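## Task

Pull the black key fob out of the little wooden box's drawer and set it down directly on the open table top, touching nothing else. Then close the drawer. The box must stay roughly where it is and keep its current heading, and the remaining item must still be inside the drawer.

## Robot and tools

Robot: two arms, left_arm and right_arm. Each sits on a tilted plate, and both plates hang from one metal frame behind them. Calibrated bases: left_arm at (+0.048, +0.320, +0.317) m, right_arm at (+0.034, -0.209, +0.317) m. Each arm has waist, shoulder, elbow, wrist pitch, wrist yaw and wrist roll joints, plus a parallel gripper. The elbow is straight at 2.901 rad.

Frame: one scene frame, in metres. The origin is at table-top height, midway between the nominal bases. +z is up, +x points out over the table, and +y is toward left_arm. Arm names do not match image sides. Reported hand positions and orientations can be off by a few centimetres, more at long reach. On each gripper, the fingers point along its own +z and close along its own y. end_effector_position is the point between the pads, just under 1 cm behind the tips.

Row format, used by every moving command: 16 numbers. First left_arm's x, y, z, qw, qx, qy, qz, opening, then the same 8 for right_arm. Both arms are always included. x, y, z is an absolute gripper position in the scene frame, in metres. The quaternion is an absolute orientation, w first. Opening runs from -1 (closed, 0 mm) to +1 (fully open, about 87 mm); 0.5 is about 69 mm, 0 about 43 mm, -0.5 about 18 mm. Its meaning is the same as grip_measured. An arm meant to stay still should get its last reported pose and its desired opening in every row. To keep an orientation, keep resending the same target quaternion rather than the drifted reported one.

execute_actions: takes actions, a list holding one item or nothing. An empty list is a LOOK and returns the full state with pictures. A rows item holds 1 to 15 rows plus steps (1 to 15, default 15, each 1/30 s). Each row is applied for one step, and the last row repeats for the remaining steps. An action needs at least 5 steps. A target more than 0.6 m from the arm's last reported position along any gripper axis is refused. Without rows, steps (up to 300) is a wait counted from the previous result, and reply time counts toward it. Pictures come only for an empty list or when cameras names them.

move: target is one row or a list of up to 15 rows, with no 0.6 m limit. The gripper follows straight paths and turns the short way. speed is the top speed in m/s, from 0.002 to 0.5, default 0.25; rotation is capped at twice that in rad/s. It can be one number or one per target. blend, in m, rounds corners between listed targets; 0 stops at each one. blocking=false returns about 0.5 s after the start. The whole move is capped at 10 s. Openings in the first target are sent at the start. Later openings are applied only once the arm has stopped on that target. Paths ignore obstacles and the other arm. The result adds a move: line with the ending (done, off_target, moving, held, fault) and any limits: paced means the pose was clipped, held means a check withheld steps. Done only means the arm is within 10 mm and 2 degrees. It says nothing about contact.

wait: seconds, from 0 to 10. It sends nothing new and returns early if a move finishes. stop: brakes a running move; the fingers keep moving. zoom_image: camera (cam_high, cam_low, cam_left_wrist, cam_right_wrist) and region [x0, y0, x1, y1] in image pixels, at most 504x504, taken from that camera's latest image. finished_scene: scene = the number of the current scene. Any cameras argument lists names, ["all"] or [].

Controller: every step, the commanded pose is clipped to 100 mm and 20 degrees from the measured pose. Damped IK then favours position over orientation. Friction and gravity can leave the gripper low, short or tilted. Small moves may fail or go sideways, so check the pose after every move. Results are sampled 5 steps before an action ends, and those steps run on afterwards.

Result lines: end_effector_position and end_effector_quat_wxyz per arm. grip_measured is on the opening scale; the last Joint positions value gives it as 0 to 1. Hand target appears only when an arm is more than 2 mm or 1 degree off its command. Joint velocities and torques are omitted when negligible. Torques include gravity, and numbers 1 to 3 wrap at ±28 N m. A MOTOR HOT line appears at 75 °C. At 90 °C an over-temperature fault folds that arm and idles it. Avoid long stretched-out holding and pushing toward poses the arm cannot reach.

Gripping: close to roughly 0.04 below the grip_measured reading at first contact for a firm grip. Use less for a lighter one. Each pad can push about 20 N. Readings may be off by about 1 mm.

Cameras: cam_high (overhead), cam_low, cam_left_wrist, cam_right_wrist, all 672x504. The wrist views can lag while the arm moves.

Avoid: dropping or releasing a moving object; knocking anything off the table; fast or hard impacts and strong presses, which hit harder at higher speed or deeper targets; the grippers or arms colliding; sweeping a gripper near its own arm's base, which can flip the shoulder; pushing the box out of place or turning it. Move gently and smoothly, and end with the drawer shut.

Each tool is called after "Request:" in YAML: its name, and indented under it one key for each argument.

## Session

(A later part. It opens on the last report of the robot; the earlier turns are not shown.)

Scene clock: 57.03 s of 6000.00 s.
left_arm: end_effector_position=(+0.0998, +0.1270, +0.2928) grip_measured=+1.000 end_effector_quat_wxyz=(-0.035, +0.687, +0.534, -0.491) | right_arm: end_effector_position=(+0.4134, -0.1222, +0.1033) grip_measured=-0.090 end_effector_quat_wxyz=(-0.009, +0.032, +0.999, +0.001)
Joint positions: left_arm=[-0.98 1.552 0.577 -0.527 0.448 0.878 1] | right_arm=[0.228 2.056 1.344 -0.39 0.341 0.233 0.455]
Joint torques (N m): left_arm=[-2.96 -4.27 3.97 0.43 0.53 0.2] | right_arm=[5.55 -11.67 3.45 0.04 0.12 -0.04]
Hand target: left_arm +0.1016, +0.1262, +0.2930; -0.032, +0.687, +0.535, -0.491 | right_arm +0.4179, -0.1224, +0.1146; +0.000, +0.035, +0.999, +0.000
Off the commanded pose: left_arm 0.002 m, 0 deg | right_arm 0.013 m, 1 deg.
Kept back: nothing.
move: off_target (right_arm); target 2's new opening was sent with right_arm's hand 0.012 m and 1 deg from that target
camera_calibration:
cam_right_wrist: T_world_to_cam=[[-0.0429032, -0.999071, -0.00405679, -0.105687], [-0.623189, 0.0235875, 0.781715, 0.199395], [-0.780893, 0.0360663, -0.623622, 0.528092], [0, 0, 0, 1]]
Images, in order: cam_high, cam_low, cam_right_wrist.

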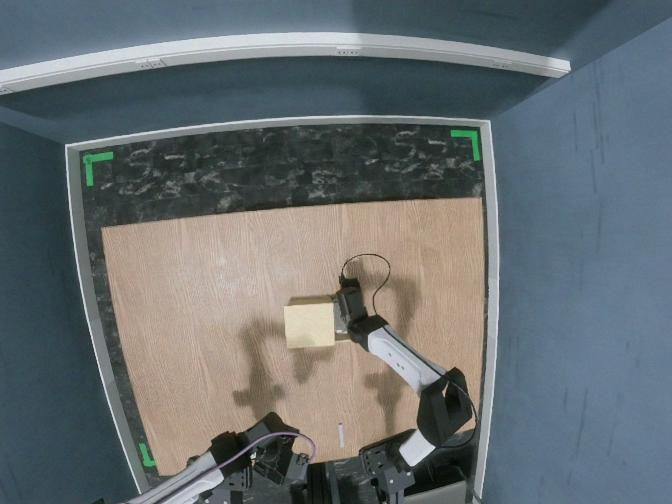

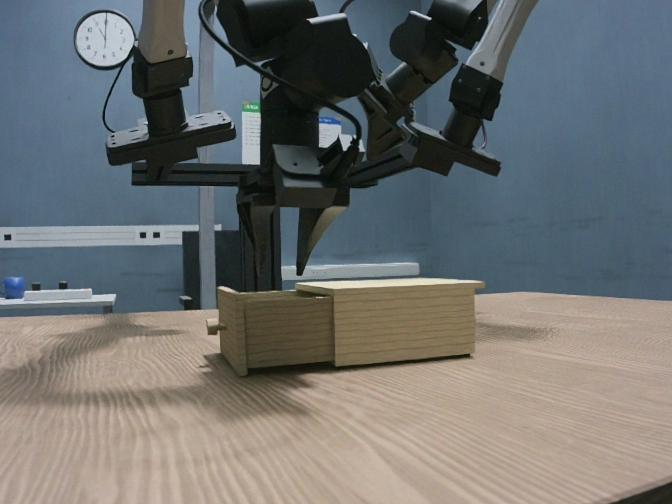

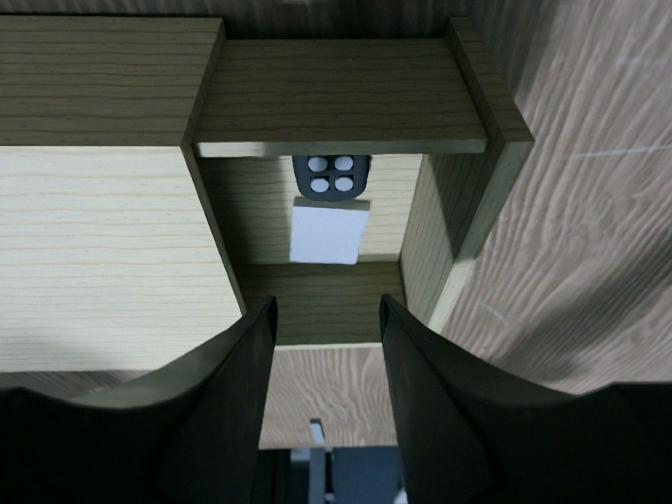

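Request:
move:
  target:
    - [0.1015, 0.1262, 0.2930, -0.032, 0.687, 0.535, -0.491, 1, 0.421, -0.1235, 0.055, 0, 0.0349, 0.9994, 0, -0.05]
    - [0.1015, 0.1262, 0.2930, -0.032, 0.687, 0.535, -0.491, 1, 0.421, -0.1235, 0.026, 0, 0.0349, 0.9994, 0, -0.05]
  speed: [0.1,0.05]
  blend: [0.01,0]
  cameras: ["cam_low","cam_right_wrist"]

Scene clock: 59.43 s of 6000.00 s.
left_arm: end_effector_position=(+0.0998, +0.1270, +0.2928) grip_measured=+1.000 end_effector_quat_wxyz=(-0.035, +0.687, +0.534, -0.491) | right_arm: end_effector_position=(+0.4160, -0.1246, +0.0384) grip_measured=-0.050 end_effector_quat_wxyz=(-0.007, +0.031, +0.999, -0.005)
Joint positions: left_arm=[-0.98 1.552 0.577 -0.527 0.448 0.878 1] | right_arm=[0.176 2.255 1.432 -0.261 0.331 0.182 0.475]
Joint torques (N m): left_arm=[-2.97 -4.3 3.99 0.44 0.55 0.19] | right_arm=[3.58 -6.64 5.7 0.47 -0.12 -0.2]
Hand target: left_arm +0.1016, +0.1262, +0.2930; -0.032, +0.687, +0.535, -0.491 | right_arm +0.4206, -0.1237, +0.0266; +0.000, +0.035, +0.999, +0.000
Off the commanded pose: left_arm 0.002 m, 0 deg | right_arm 0.013 m, 1 deg.
Kept back: nothing.
move: off_target (right_arm)
camera_calibration:
cam_right_wrist: T_world_to_cam=[[-0.041355, -0.999105, 0.00890253, -0.109382], [-0.626093, 0.0328571, 0.779056, 0.25438], [-0.778651, 0.026644, -0.626892, 0.487769], [0, 0, 0, 1]]
Images, in order: cam_low, cam_right_wrist.

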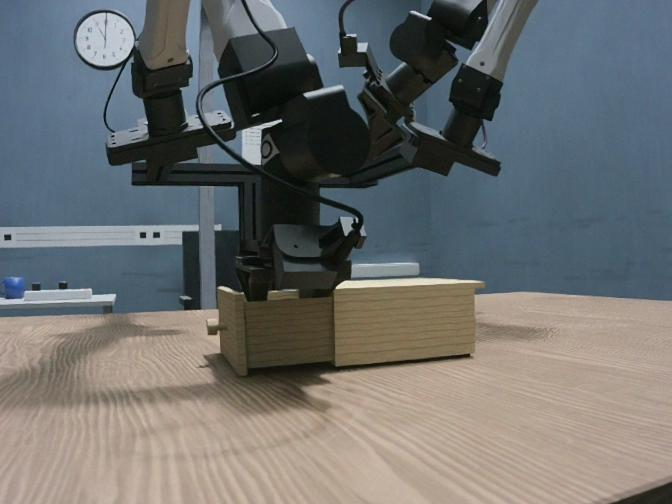

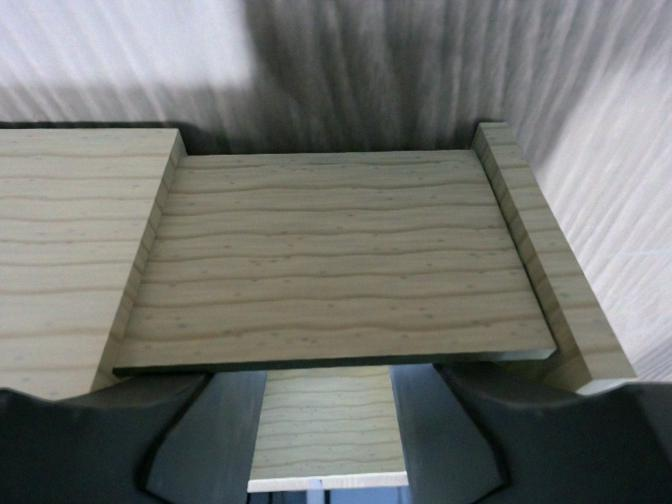

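Request:
move:
  target:
    - [0.1015, 0.1262, 0.2930, -0.032, 0.687, 0.535, -0.491, 1, 0.421, -0.1235, 0.050, 0, 0.0349, 0.9994, 0, -0.01]
    - [0.1015, 0.1262, 0.2930, -0.032, 0.687, 0.535, -0.491, 1, 0.421, -0.1215, 0.040, 0, 0.0349, 0.9994, 0, -0.01]
    - [0.1015, 0.1262, 0.2930, -0.032, 0.687, 0.535, -0.491, 1, 0.421, -0.1215, 0.024, 0, 0.0349, 0.9994, 0, -0.01]
  speed: [0.06,0.05,0.04]
  cameras: ["cam_low","cam_right_wrist"]

Scene clock: 61.67 s of 6000.00 s.
left_arm: end_effector_position=(+0.0998, +0.1270, +0.2928) grip_measured=+1.000 end_effector_quat_wxyz=(-0.035, +0.687, +0.534, -0.491) | right_arm: end_effector_position=(+0.4138, -0.1264, +0.0372) grip_measured=-0.010 end_effector_quat_wxyz=(-0.012, +0.031, +0.999, -0.008)
Joint positions: left_arm=[-0.98 1.552 0.577 -0.527 0.448 0.878 1] | right_arm=[0.173 2.26 1.436 -0.271 0.334 0.183 0.495]
Joint torques (N m): left_arm=[-2.96 -4.3 3.99 0.43 0.54 0.21] | right_arm=[4.03 -6.38 5.79 0.57 -0.16 -0.25]
Hand target: left_arm +0.1016, +0.1262, +0.2930; -0.032, +0.687, +0.535, -0.491 | right_arm +0.4206, -0.1219, +0.0249; +0.000, +0.035, +0.999, +0.000
Off the commanded pose: left_arm 0.002 m, 0 deg | right_arm 0.016 m, 2 deg.
Kept back: nothing.
move: off_target (right_arm)
camera_calibration:
cam_right_wrist: T_world_to_cam=[[-0.0403767, -0.999068, 0.0152446, -0.111907], [-0.618116, 0.0369623, 0.785217, 0.250939], [-0.785049, 0.0222816, -0.619033, 0.487216], [0, 0, 0, 1]]
Images, in order: cam_low, cam_right_wrist.

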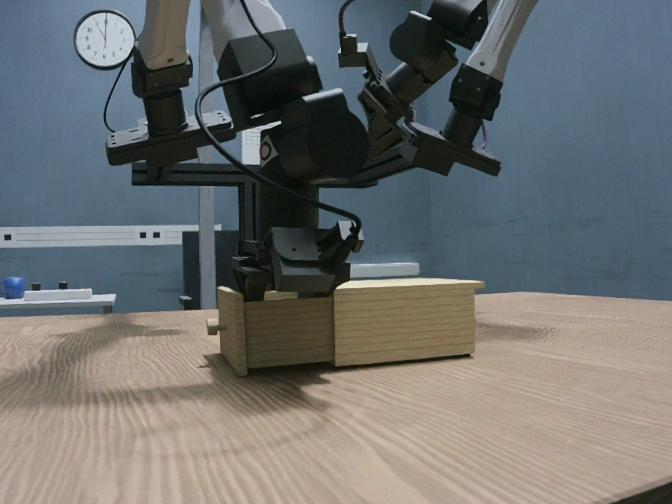

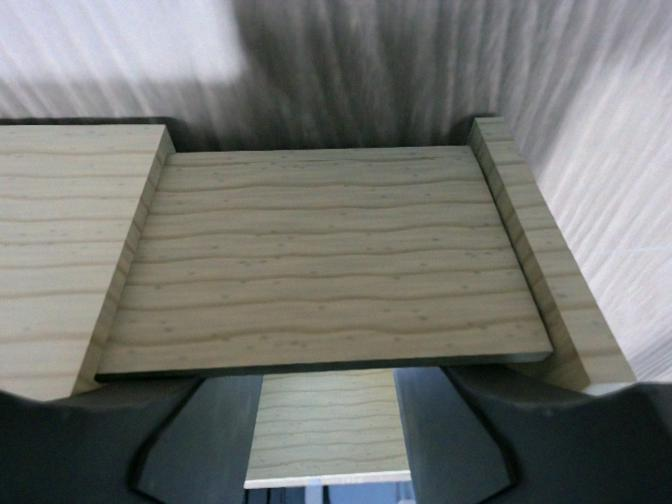

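Request:
move:
  target:
    - [0.1015, 0.1262, 0.2930, -0.032, 0.687, 0.535, -0.491, 1, 0.421, -0.1245, 0.060, 0, 0.0349, 0.9994, 0, -0.01]
    - [0.1015, 0.1262, 0.2930, -0.032, 0.687, 0.535, -0.491, 1, 0.421, -0.115, 0.115, 0, 0.0347, 0.9939, 0.1045, -1]
    - [0.1015, 0.1262, 0.2930, -0.032, 0.687, 0.535, -0.491, 1, 0.421, -0.107, 0.09, 0, 0.0347, 0.9939, 0.1045, -1]
  speed: [0.08,0.15,0.1]
  blend: [0.0,0.0,0]
  cameras: ["cam_low","cam_right_wrist"]

Scene clock: 65.43 s of 6000.00 s.
left_arm: end_effector_position=(+0.0998, +0.1270, +0.2928) grip_measured=+1.000 end_effector_quat_wxyz=(-0.035, +0.687, +0.534, -0.491) | right_arm: end_effector_position=(+0.4152, -0.1070, +0.0960) grip_measured=-0.973 end_effector_quat_wxyz=(-0.006, +0.034, +0.994, +0.101)
Joint positions: left_arm=[-0.98 1.552 0.577 -0.527 0.448 0.878 1] | right_arm=[0.173 2.053 1.309 -0.305 0.12 0.177 0.013]
Joint torques (N m): left_arm=[-2.93 -4.34 3.95 0.44 0.53 0.2] | right_arm=[3.45 -7.41 5.75 0.35 -0.23 -0.27]
Hand target: left_arm +0.1016, +0.1262, +0.2930; -0.032, +0.687, +0.535, -0.491 | right_arm +0.4208, -0.1072, +0.0901; +0.000, +0.035, +0.994, +0.104
Off the commanded pose: left_arm 0.002 m, 0 deg | right_arm 0.008 m, 1 deg.
Kept back: nothing.
move: done; target 2's new opening was sent with right_arm's hand 0.015 m and 1 deg from that target
camera_calibration:
cam_right_wrist: T_world_to_cam=[[-0.0487826, -0.97817, -0.201998, -0.0667545], [-0.633682, -0.126015, 0.763261, 0.196068], [-0.772054, 0.165236, -0.613702, 0.533593], [0, 0, 0, 1]]
Images, in order: cam_low, cam_right_wrist.

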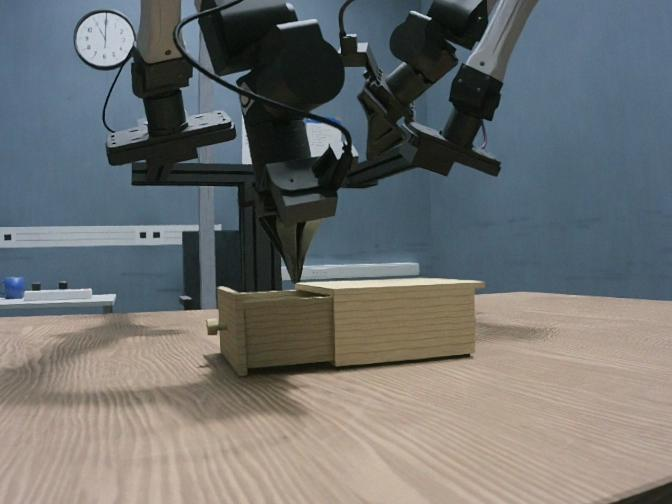

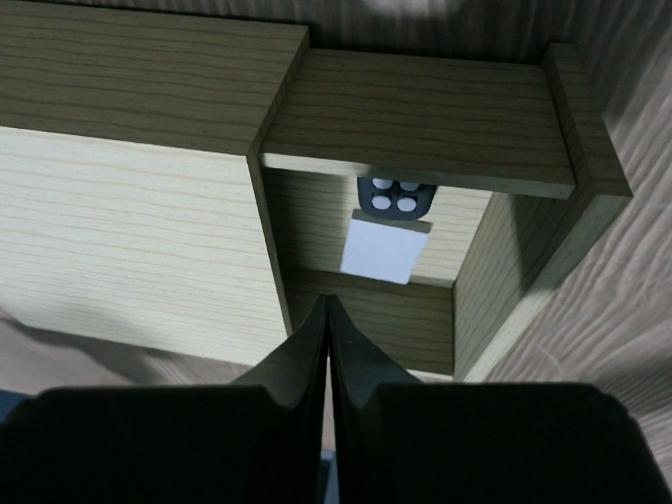

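Request:
move:
  target:
    - [0.1015, 0.1262, 0.2930, -0.032, 0.687, 0.535, -0.491, 1, 0.421, -0.0950, 0.030, 0, 0.0347, 0.9939, 0.1045, -1]
  speed: 0.08
  cameras: ["cam_right_wrist"]

Request:
move:
  target:
    - [0.1015, 0.1262, 0.2930, -0.032, 0.687, 0.535, -0.491, 1, 0.421, -0.115, 0.031, 0, 0.0347, 0.9939, 0.1045, -1]
  speed: 0.05
  cameras: ["cam_low","cam_right_wrist"]

Scene clock: 66.77 s of 6000.00 s.
Off the commanded pose: left_arm 0.002 m, 0 deg | right_arm 0.011 m, 1 deg.
Kept back: nothing.
move: off_target (right_arm)
camera_calibration:
cam_right_wrist: T_world_to_cam=[[-0.0462339, -0.978137, -0.202757, -0.0662598], [-0.627335, -0.129525, 0.767903, 0.237712], [-0.777376, 0.1627, -0.607631, 0.496398], [0, 0, 0, 1]]
Images, in order: cam_right_wrist.

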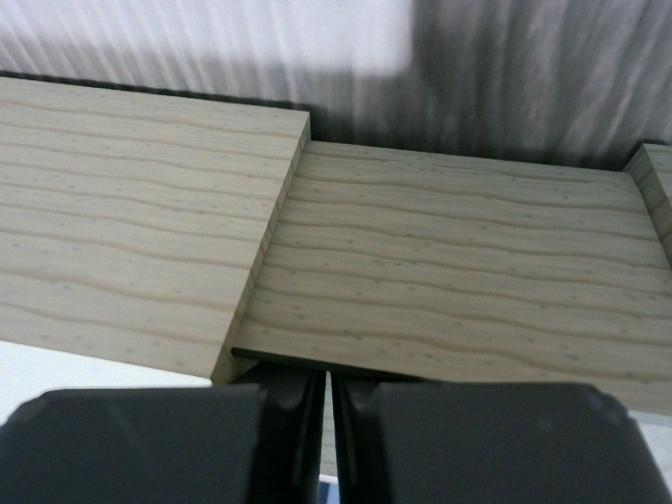

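Scene clock: 67.50 s of 6000.00 s.
left_arm: end_effector_position=(+0.0998, +0.1270, +0.2928) grip_measured=+1.000 end_effector_quat_wxyz=(-0.035, +0.687, +0.534, -0.491) | right_arm: end_effector_position=(+0.4103, -0.1018, +0.0361) grip_measured=-0.973 end_effector_quat_wxyz=(-0.019, +0.027, +0.993, +0.115)
Joint positions: left_arm=[-0.98 1.552 0.577 -0.527 0.448 0.878 1] | right_arm=[0.13 2.253 1.406 -0.223 0.068 0.13 0.013]
Joint torques (N m): left_arm=[-2.93 -4.27 4.01 0.45 0.54 0.21] | right_arm=[1.95 -9.54 3.07 0.54 -0.02 -0.33]
Hand target: left_arm +0.1016, +0.1262, +0.2930; -0.032, +0.687, +0.535, -0.491 | right_arm +0.4208, -0.1151, +0.0316; +0.000, +0.035, +0.994, +0.104
Off the commanded pose: left_arm 0.002 m, 0 deg | right_arm 0.018 m, 3 deg.
Kept back: nothing.
move: off_target (right_arm)
camera_calibration:
cam_right_wrist: T_world_to_cam=[[-0.0378496, -0.972666, -0.229104, -0.0769768], [-0.612779, -0.15851, 0.774194, 0.227035], [-0.789348, 0.169693, -0.590029, 0.498934], [0, 0, 0, 1]]
Images, in order: cam_low, cam_right_wrist.

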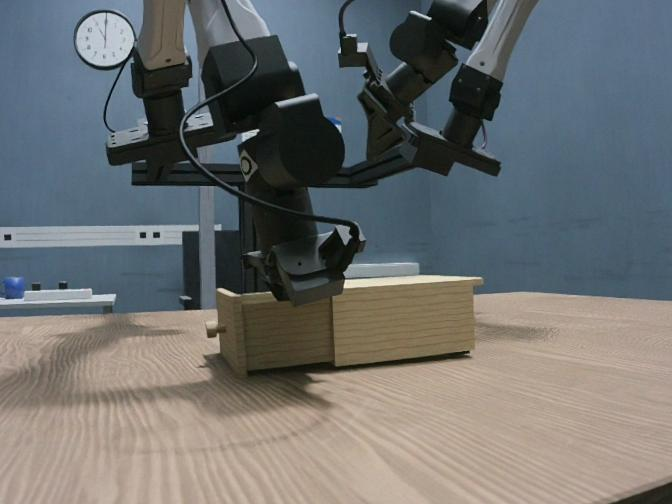

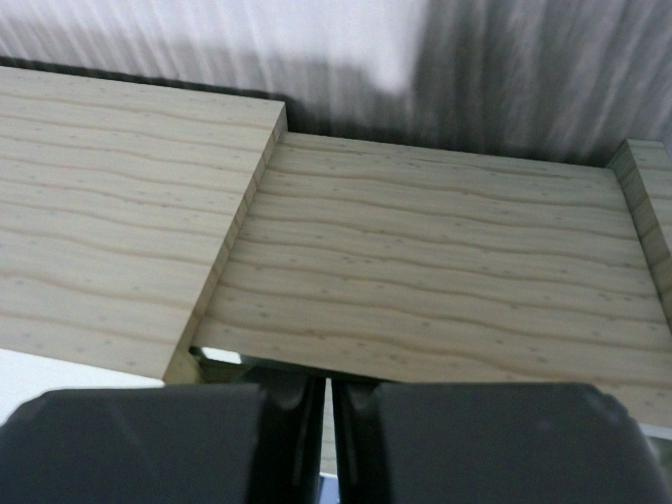

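Request:
move:
  target:
    - [0.1015, 0.1262, 0.2930, -0.032, 0.687, 0.535, -0.491, 1, 0.424, -0.122, 0.034, 0, 0.0347, 0.9939, 0.1045, -1]
  speed: 0.05
  cameras: ["cam_low","cam_right_wrist"]

Scene clock: 68.43 s of 6000.00 s.
left_arm: end_effector_position=(+0.0998, +0.1270, +0.2928) grip_measured=+1.000 end_effector_quat_wxyz=(-0.035, +0.687, +0.534, -0.491) | right_arm: end_effector_position=(+0.4083, -0.1066, +0.0351) grip_measured=-0.973 end_effector_quat_wxyz=(-0.024, +0.025, +0.993, +0.117)
Joint positions: left_arm=[-0.98 1.552 0.577 -0.527 0.448 0.878 1] | right_arm=[0.117 2.253 1.406 -0.231 0.057 0.116 0.013]
Joint torques (N m): left_arm=[-2.91 -4.37 3.96 0.44 0.54 0.21] | right_arm=[1.63 -10.48 3.63 0.44 0.02 -0.26]
Hand target: left_arm +0.1016, +0.1262, +0.2930; -0.032, +0.687, +0.535, -0.491 | right_arm +0.4237, -0.1223, +0.0345; +0.000, +0.035, +0.994, +0.104
Off the commanded pose: left_arm 0.002 m, 0 deg | right_arm 0.022 m, 3 deg.
Kept back: nothing.
move: off_target (right_arm)
camera_calibration:
cam_right_wrist: T_world_to_cam=[[-0.0340132, -0.971912, -0.232872, -0.0832797], [-0.605142, -0.165411, 0.778744, 0.221792], [-0.79539, 0.167408, -0.582519, 0.499547], [0, 0, 0, 1]]
Images, in order: cam_low, cam_right_wrist.

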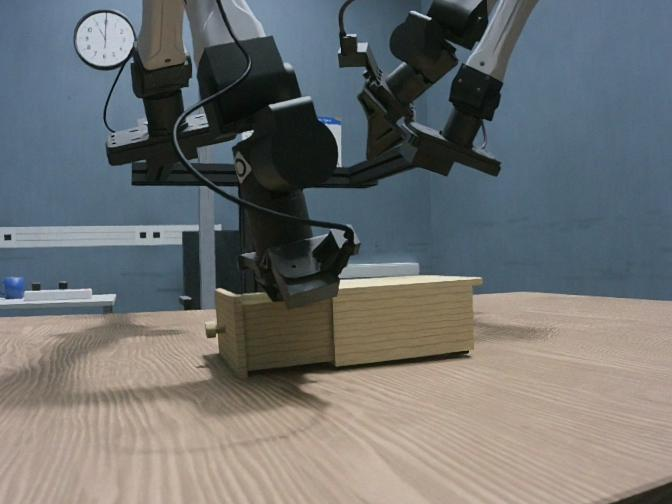

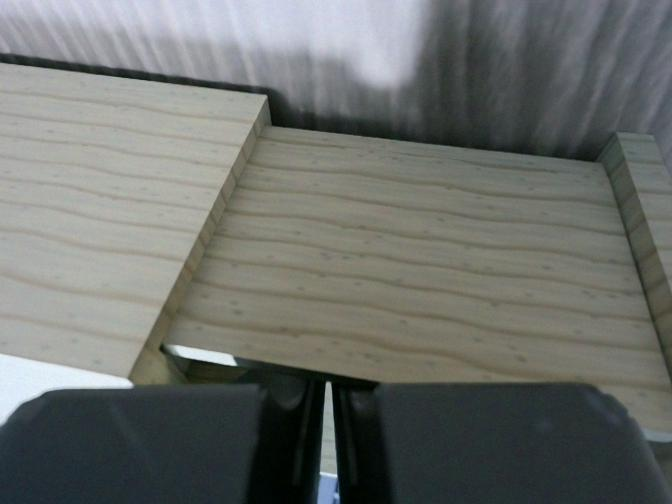

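Request:
move:
  target:
    - [0.1015, 0.1262, 0.2930, -0.032, 0.687, 0.535, -0.491, 1, 0.415, -0.113, 0.060, 0, 0.0347, 0.9939, 0.1045, -1]
    - [0.1015, 0.1262, 0.2930, -0.032, 0.687, 0.535, -0.491, 1, 0.420, -0.128, 0.122, 0, 0.0349, 0.9994, 0, -0.01]
  speed: [0.08,0.15]
  cameras: ["cam_low","cam_right_wrist"]

Request:
zoom_image:
  camera: "cam_right_wrist"
  region: [150, 0, 550, 300]

Scene clock: 70.87 s of 6000.00 s.
left_arm: end_effector_position=(+0.0998, +0.1270, +0.2928) grip_measured=+1.000 end_effector_quat_wxyz=(-0.035, +0.687, +0.534, -0.491) | right_arm: end_effector_position=(+0.4045, -0.1281, +0.1061) grip_measured=-0.010 end_effector_quat_wxyz=(-0.022, +0.028, +0.999, -0.001)
Joint positions: left_arm=[-0.98 1.552 0.577 -0.527 0.448 0.878 1] | right_arm=[0.219 2.04 1.323 -0.41 0.337 0.226 0.495]
Joint torques (N m): left_arm=[-2.99 -4.34 3.99 0.45 0.53 0.22] | right_arm=[5.41 -12.37 5.15 -0.01 0.11 -0.03]
Hand target: left_arm +0.1016, +0.1262, +0.2930; -0.032, +0.687, +0.535, -0.491 | right_arm +0.4197, -0.1281, +0.1217; +0.000, +0.035, +0.999, +0.000
Off the commanded pose: left_arm 0.002 m, 0 deg | right_arm 0.022 m, 3 deg.
Kept back: nothing.
move: off_target (right_arm); target 2's new opening was sent with right_arm's hand 0.022 m and 3 deg from that target
camera_calibration:
cam_right_wrist: T_world_to_cam=[[-0.0349077, -0.99939, 0.000879506, -0.115802], [-0.6035, 0.0217811, 0.797065, 0.182049], [-0.796598, 0.027293, -0.603892, 0.526252], [0, 0, 0, 1]]
Images, in order: cam_low, cam_right_wrist.

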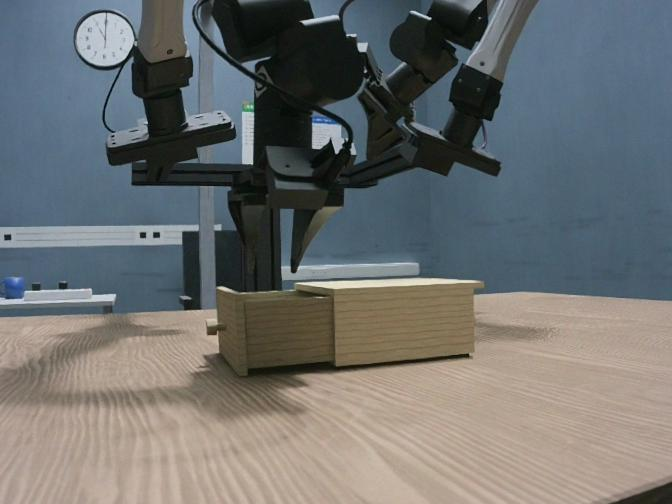

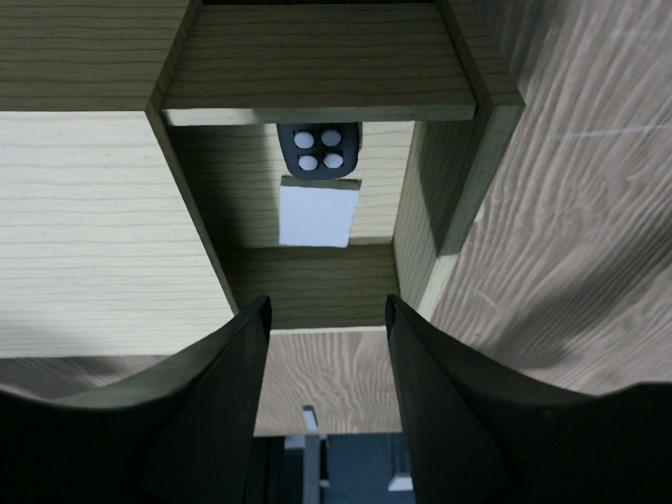

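Scaled by 1.260 from the camera's 672x504 image, which has a finer 960x720 frame.

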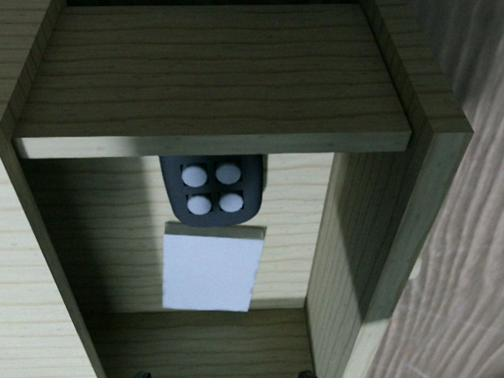

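Request:
execute_actions:
  actions: []

Request:
zoom_image:
  camera: "cam_right_wrist"
  region: [120, 100, 560, 504]

Scene clock: 72.37 s of 6000.00 s.
left_arm: end_effector_position=(+0.0998, +0.1270, +0.2928) grip_measured=+1.000 end_effector_quat_wxyz=(-0.035, +0.687, +0.534, -0.491) | right_arm: end_effector_position=(+0.4044, -0.1282, +0.1061) grip_measured=-0.010 end_effector_quat_wxyz=(-0.022, +0.028, +0.999, -0.001)
Joint positions: left_arm=[-0.98 1.552 0.577 -0.527 0.448 0.878 1] | right_arm=[0.219 2.04 1.323 -0.411 0.338 0.226 0.495]
Joint velocities: within noise
Joint torques (N m): left_arm=[-2.95 -4.31 4.03 0.45 0.54 0.22] | right_arm=[5.39 -12.37 5.07 -0.02 0.11 -0.02]
Motor temperatures (°C): left_arm=[27 38 39 30 25 27 23] | right_arm=[26 40 32 30 28 29 29]
Heat: left arm: 39 °C; right arm: 40 °C.
Hand target: left_arm +0.1016, +0.1262, +0.2930; -0.032, +0.687, +0.535, -0.491 | right_arm +0.4197, -0.1281, +0.1217; +0.000, +0.035, +0.999, +0.000
Off the commanded pose: left_arm 0.002 m, 0 deg | right_arm 0.022 m, 3 deg.
Steps of this call (1-45: nothing new was sent). Readings (end_effector_position of left_arm | right_arm):
1: (+0.0998, +0.1270, +0.2928) | (+0.4045, -0.1281, +0.1061)
2: (+0.0998, +0.1270, +0.2928) | (+0.4045, -0.1281, +0.1061)
4: (+0.0998, +0.1270, +0.2928) | (+0.4045, -0.1281, +0.1061)
8: (+0.0998, +0.1270, +0.2928) | (+0.4045, -0.1281, +0.1061)
45: the state above
camera_calibration:
cam_right_wrist: T_world_to_cam=[[-0.0347624, -0.999395, 0.00132048, -0.115997], [-0.603272, 0.0220373, 0.797231, 0.181915], [-0.796778, 0.0269171, -0.603673, 0.526202], [0, 0, 0, 1]] pos_world=[0.524977, -0.1341, 0.172779]

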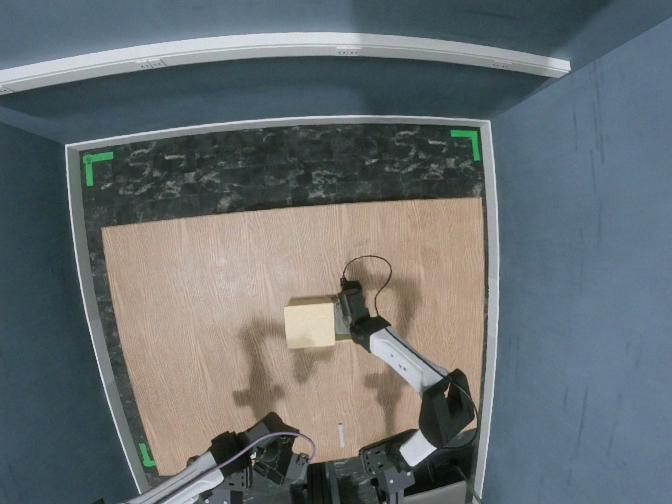

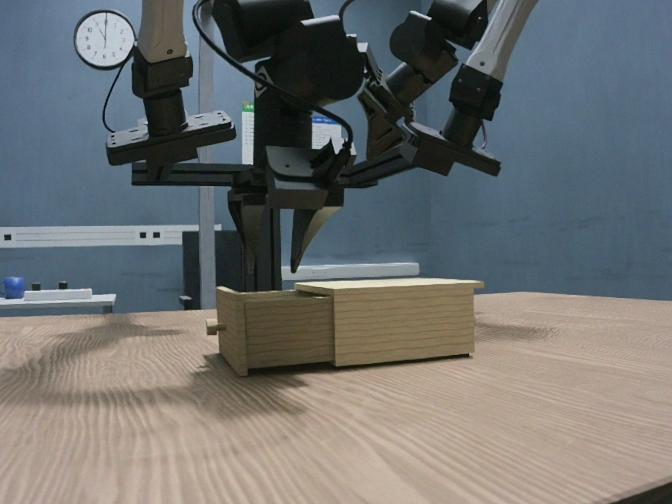

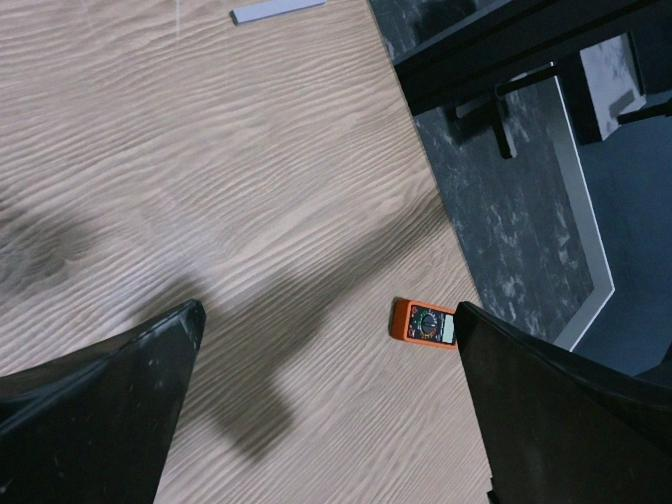

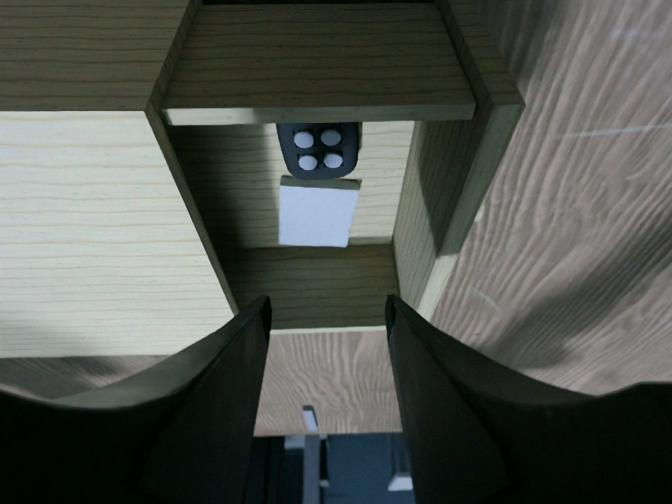

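Scaled by 1.145 from the camera's 672x504 image, which has a finer 960x720 frame.

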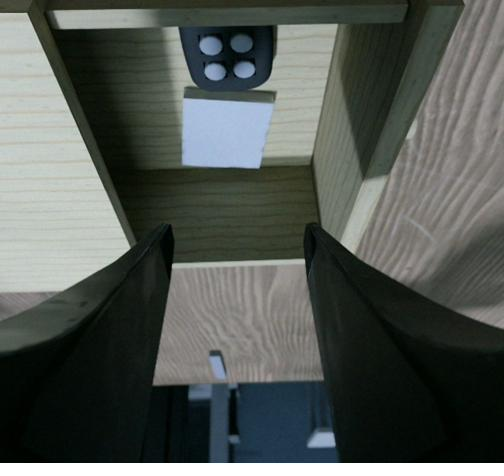

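Request:
move:
  target: [0.1015, 0.1262, 0.2930, -0.032, 0.687, 0.535, -0.491, 1, 0.421, -0.1245, 0.05, 0, 0.0349, 0.9994, 0, -0.05]
  speed: 0.08

Request:
zoom_image:
  camera: "cam_right_wrist"
  region: [200, 150, 460, 410]

Scene clock: 74.40 s of 6000.00 s.
left_arm: end_effector_position=(+0.0998, +0.1270, +0.2928) grip_measured=+1.000 end_effector_quat_wxyz=(-0.035, +0.687, +0.534, -0.491) | right_arm: end_effector_position=(+0.4171, -0.1232, +0.0569) grip_measured=-0.050 end_effector_quat_wxyz=(-0.003, +0.033, +0.999, -0.003)
Joint positions: left_arm=[-0.98 1.552 0.577 -0.527 0.448 0.878 1] | right_arm=[0.191 2.195 1.397 -0.282 0.335 0.198 0.475]
Joint torques (N m): left_arm=[-2.93 -4.37 4 0.44 0.53 0.21] | right_arm=[3.3 -7.69 5.38 0.29 -0.04 -0.23]
Hand target: left_arm +0.1016, +0.1262, +0.2930; -0.032, +0.687, +0.535, -0.491 | right_arm +0.4208, -0.1246, +0.0501; +0.000, +0.035, +0.999, +0.000
Off the commanded pose: left_arm 0.002 m, 0 deg | right_arm 0.008 m, 1 deg.
Kept back: nothing.
move: done
camera_calibration:
cam_right_wrist: T_world_to_cam=[[-0.0454098, -0.99896, 0.00417269, -0.106156], [-0.632384, 0.0319793, 0.773995, 0.243306], [-0.773323, 0.0325082, -0.633178, 0.499031], [0, 0, 0, 1]]

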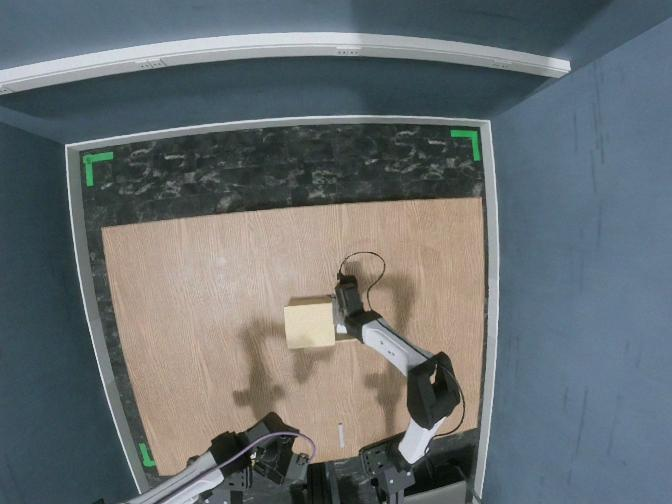

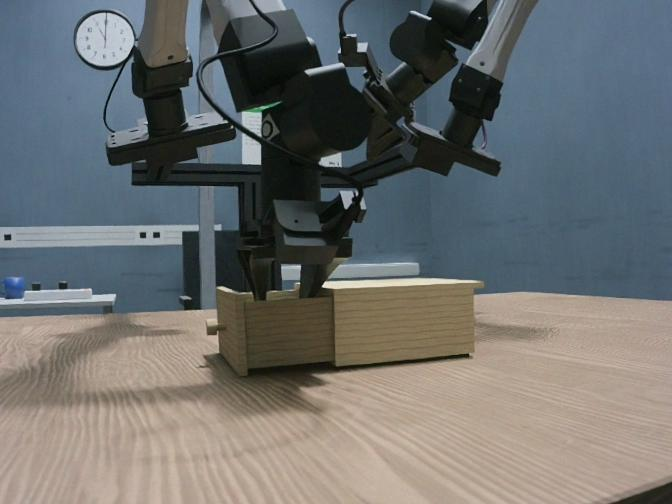

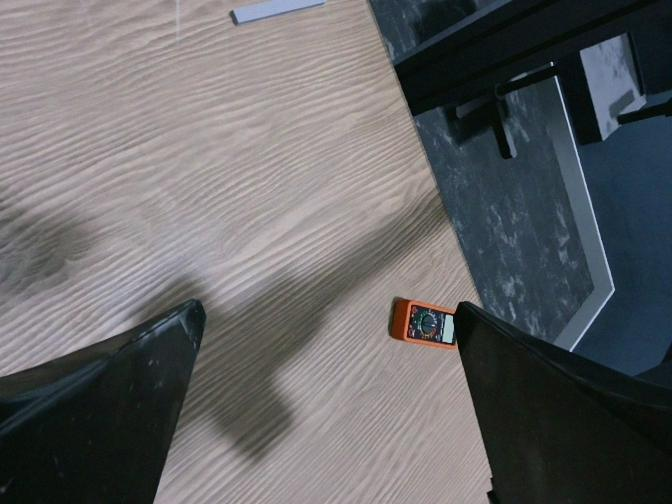

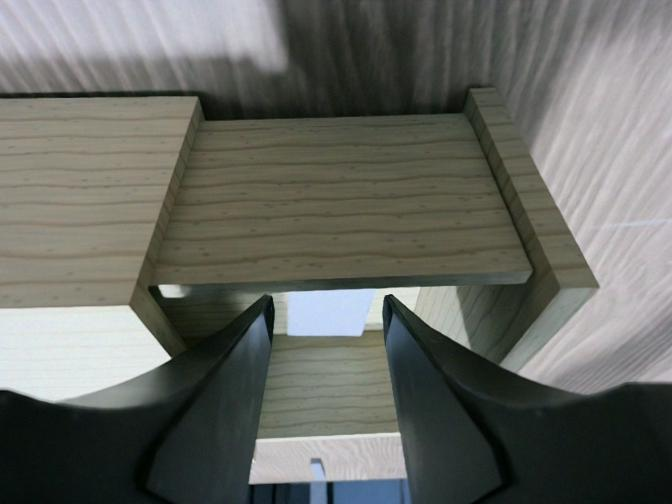

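Scaled by 1.938 from the camera's 672x504 image, which has a finer 960x720 frame.

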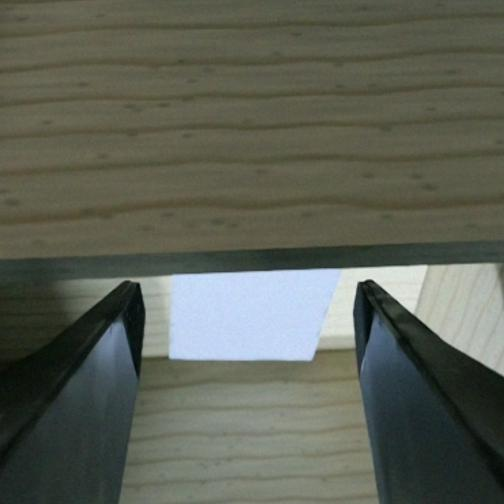

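Request:
move:
  target: [0.1015, 0.1262, 0.2930, -0.032, 0.687, 0.535, -0.491, 1, 0.421, -0.126, 0.024, 0, 0.0349, 0.9994, 0, -0.05]
  speed: 0.04

Request:
zoom_image:
  camera: "cam_right_wrist"
  region: [200, 150, 460, 410]

Request:
zoom_image:
  camera: "cam_low"
  region: [180, 200, 400, 400]

Scene clock: 75.53 s of 6000.00 s.
left_arm: end_effector_position=(+0.0998, +0.1270, +0.2928) grip_measured=+1.000 end_effector_quat_wxyz=(-0.035, +0.687, +0.534, -0.491) | right_arm: end_effector_position=(+0.4157, -0.1251, +0.0372) grip_measured=-0.050 end_effector_quat_wxyz=(-0.008, +0.029, +1.000, -0.003)
Joint positions: left_arm=[-0.98 1.552 0.577 -0.527 0.448 0.878 1] | right_arm=[0.172 2.257 1.431 -0.258 0.324 0.175 0.475]
Joint torques (N m): left_arm=[-2.89 -4.27 3.99 0.44 0.53 0.21] | right_arm=[3.15 -6.57 5.57 0.54 -0.11 -0.21]
Hand target: left_arm +0.1016, +0.1262, +0.2930; -0.032, +0.687, +0.535, -0.491 | right_arm +0.4206, -0.1263, +0.0246; +0.000, +0.035, +0.999, +0.000
Off the commanded pose: left_arm 0.002 m, 0 deg | right_arm 0.014 m, 1 deg.
Kept back: nothing.
move: off_target (right_arm)
camera_calibration:
cam_right_wrist: T_world_to_cam=[[-0.0368017, -0.999314, 0.00411004, -0.111682], [-0.625273, 0.0262348, 0.779965, 0.253819], [-0.779538, 0.0261342, -0.62581, 0.487058], [0, 0, 0, 1]]

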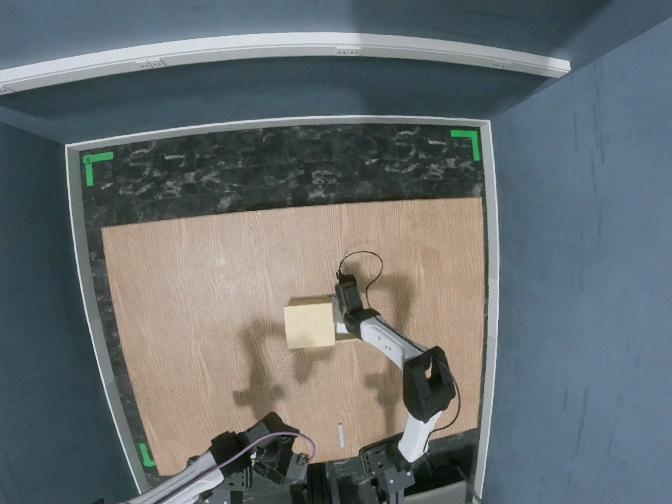

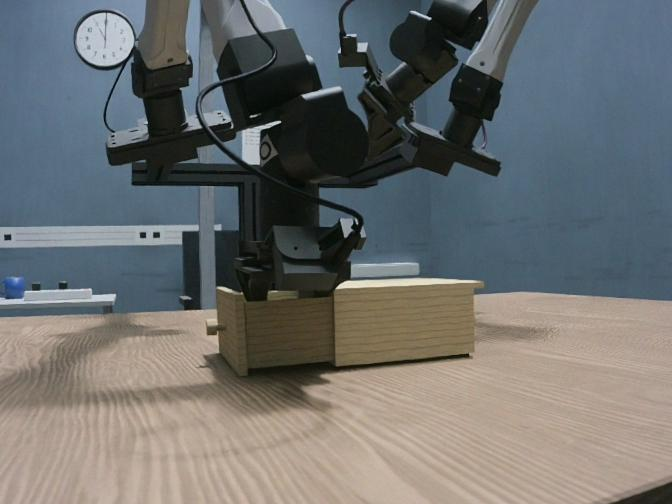

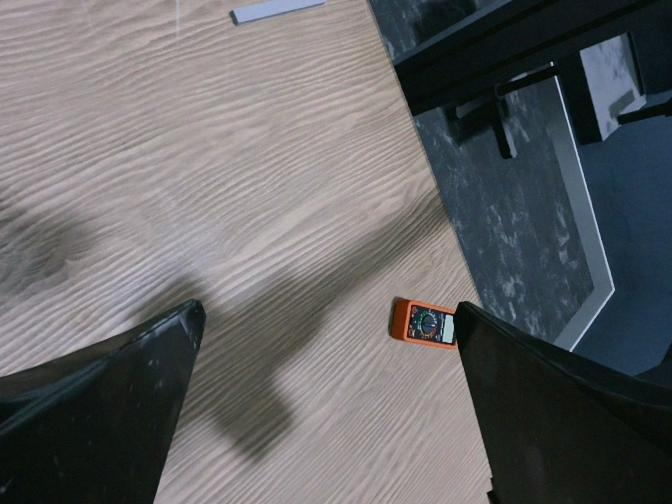

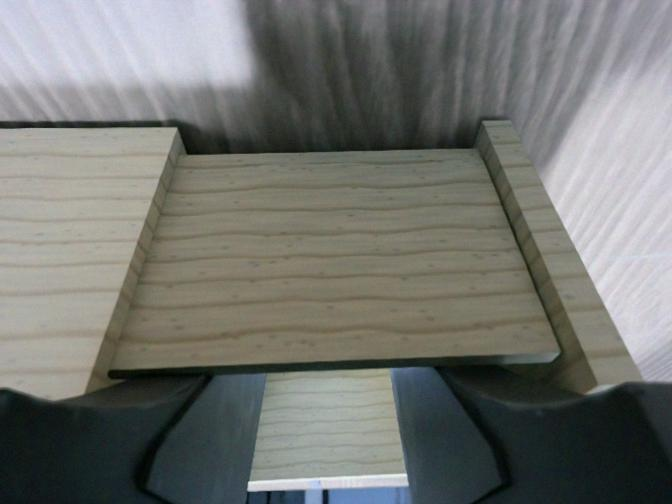

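Scaled by 1.938 from the camera's 672x504 image, which has a finer 960x720 frame.

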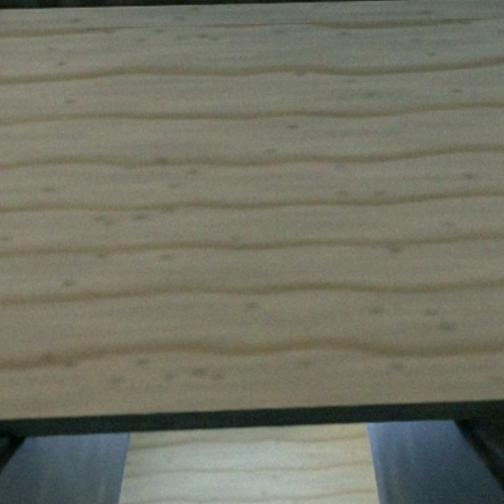

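Scaled by 2.291 from the camera's 672x504 image, which has a finer 960x720 frame.

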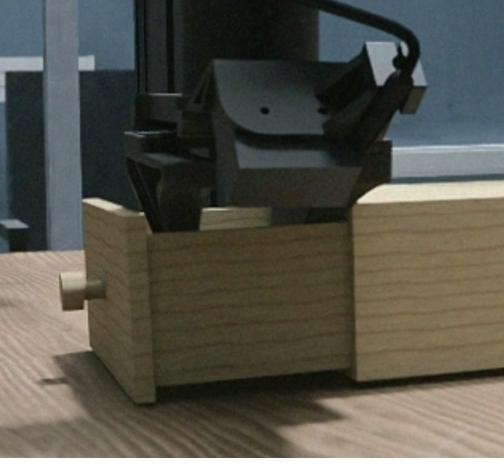

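Request:
zoom_image:
  camera: "cam_low"
  region: [260, 240, 370, 320]

Scaled by 4.582 from the camera's 672x504 image, which has a finer 960x720 frame.

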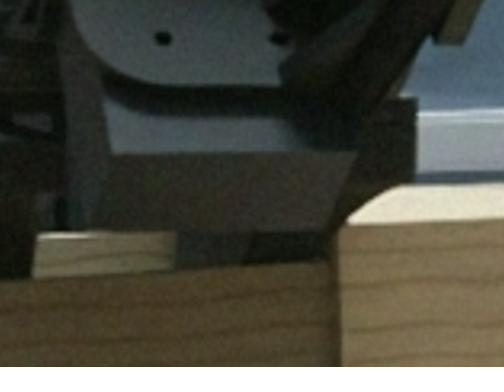

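Request:
move:
  target: [0.1015, 0.1262, 0.2930, -0.032, 0.687, 0.535, -0.491, 1, 0.405, -0.1245, 0.105, 0, 0.0349, 0.9994, 0, -0.05]
  speed: 0.08
  cameras: ["cam_right_wrist"]

Request:
zoom_image:
  camera: "cam_right_wrist"
  region: [240, 110, 420, 320]

Scene clock: 79.27 s of 6000.00 s.
left_arm: end_effector_position=(+0.0998, +0.1270, +0.2928) grip_measured=+1.000 end_effector_quat_wxyz=(-0.035, +0.687, +0.534, -0.491) | right_arm: end_effector_position=(+0.3976, -0.1246, +0.0906) grip_measured=-0.050 end_effector_quat_wxyz=(-0.013, +0.031, +0.999, +0.001)
Joint positions: left_arm=[-0.98 1.552 0.577 -0.527 0.448 0.878 1] | right_arm=[0.217 2.065 1.279 -0.319 0.337 0.224 0.475]
Joint torques (N m): left_arm=[-3 -4.29 3.99 0.44 0.54 0.22] | right_arm=[5.64 -12.23 2.89 0.04 0.07 -0.04]
Hand target: left_arm +0.1016, +0.1262, +0.2930; -0.032, +0.687, +0.535, -0.491 | right_arm +0.4049, -0.1245, +0.1045; +0.000, +0.035, +0.999, +0.000
Off the commanded pose: left_arm 0.002 m, 0 deg | right_arm 0.016 m, 2 deg.
Kept back: nothing.
move: off_target (right_arm)
camera_calibration:
cam_right_wrist: T_world_to_cam=[[-0.0418351, -0.999122, -0.00245911, -0.109428], [-0.618015, 0.0239433, 0.785802, 0.197202], [-0.785053, 0.0343938, -0.618473, 0.508949], [0, 0, 0, 1]]
Images, in order: cam_right_wrist.

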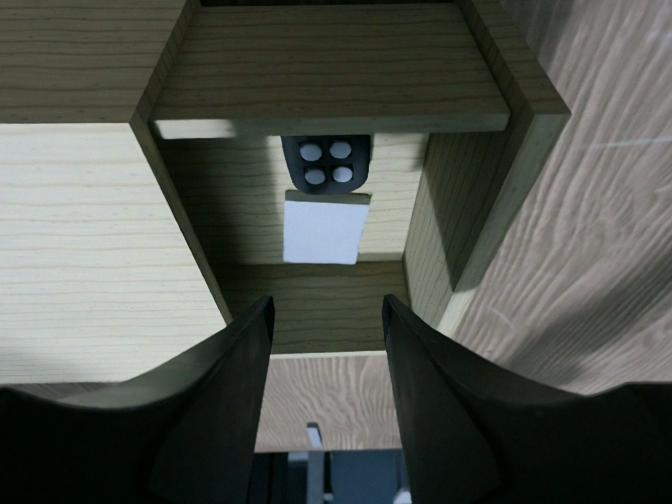

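Scaled by 2.400 from the camera's 672x504 image, which has a finer 960x720 frame.

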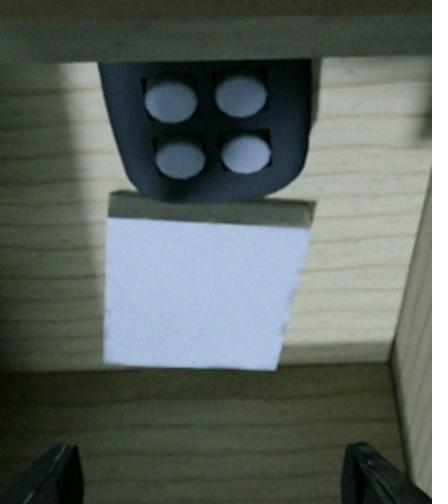

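Request:
move:
  target:
    - [0.1015, 0.1262, 0.2930, -0.032, 0.687, 0.535, -0.491, 1, 0.425, -0.1254, 0.055, 0, 0.0349, 0.9994, 0, -0.12]
    - [0.1015, 0.1262, 0.2930, -0.032, 0.687, 0.535, -0.491, 1, 0.425, -0.1254, 0.021, 0, 0.0349, 0.9994, 0, -0.12]
  speed: [0.08, 0.03]
  cameras: ["cam_right_wrist", "cam_low"]

Request:
zoom_image:
  camera: "cam_low"
  region: [200, 220, 370, 320]

Scene clock: 82.13 s of 6000.00 s.
left_arm: end_effector_position=(+0.0998, +0.1270, +0.2928) grip_measured=+1.000 end_effector_quat_wxyz=(-0.035, +0.687, +0.534, -0.491) | right_arm: end_effector_position=(+0.4175, -0.1227, +0.0381) grip_measured=-0.120 end_effector_quat_wxyz=(-0.013, +0.024, +1.000, +0.000)
Joint positions: left_arm=[-0.98 1.552 0.577 -0.527 0.448 0.878 1] | right_arm=[0.175 2.266 1.457 -0.286 0.318 0.171 0.44]
Joint torques (N m): left_arm=[-2.93 -4.38 4.01 0.45 0.53 0.2] | right_arm=[2.8 -6.04 5.74 0.68 0.01 -0.17]
Hand target: left_arm +0.1016, +0.1262, +0.2930; -0.032, +0.687, +0.535, -0.491 | right_arm +0.4242, -0.1259, +0.0221; +0.000, +0.035, +0.999, +0.000
Off the commanded pose: left_arm 0.002 m, 0 deg | right_arm 0.019 m, 2 deg.
Kept back: nothing.
move: off_target (right_arm)
camera_calibration:
cam_right_wrist: T_world_to_cam=[[-0.0268291, -0.999637, -0.00250503, -0.113125], [-0.617503, 0.0146023, 0.786433, 0.249323], [-0.786111, 0.0226461, -0.617671, 0.491023], [0, 0, 0, 1]]
Images, in order: cam_low, cam_right_wrist.

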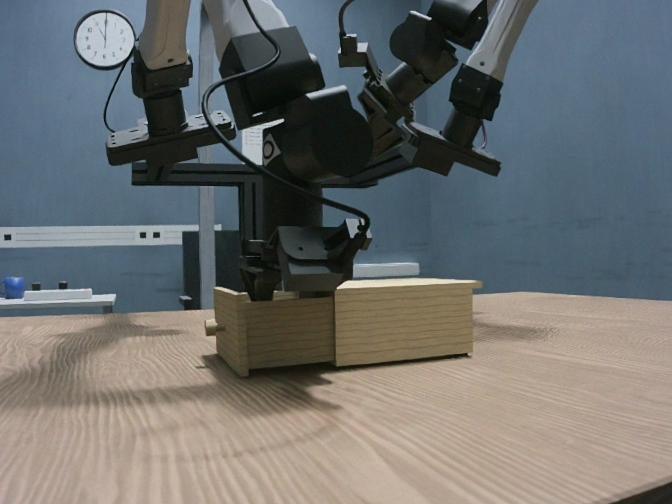

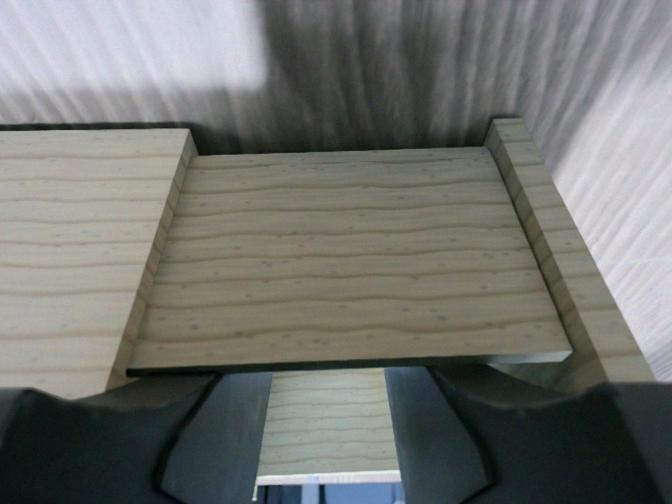

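Scaled by 2.965 from the camera's 672x504 image, which has a finer 960x720 frame.

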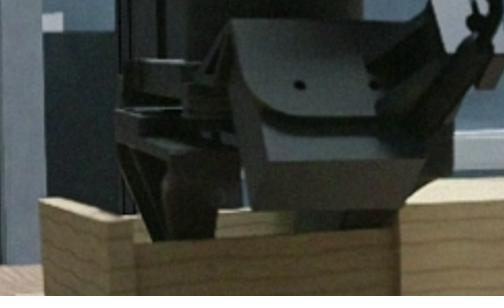

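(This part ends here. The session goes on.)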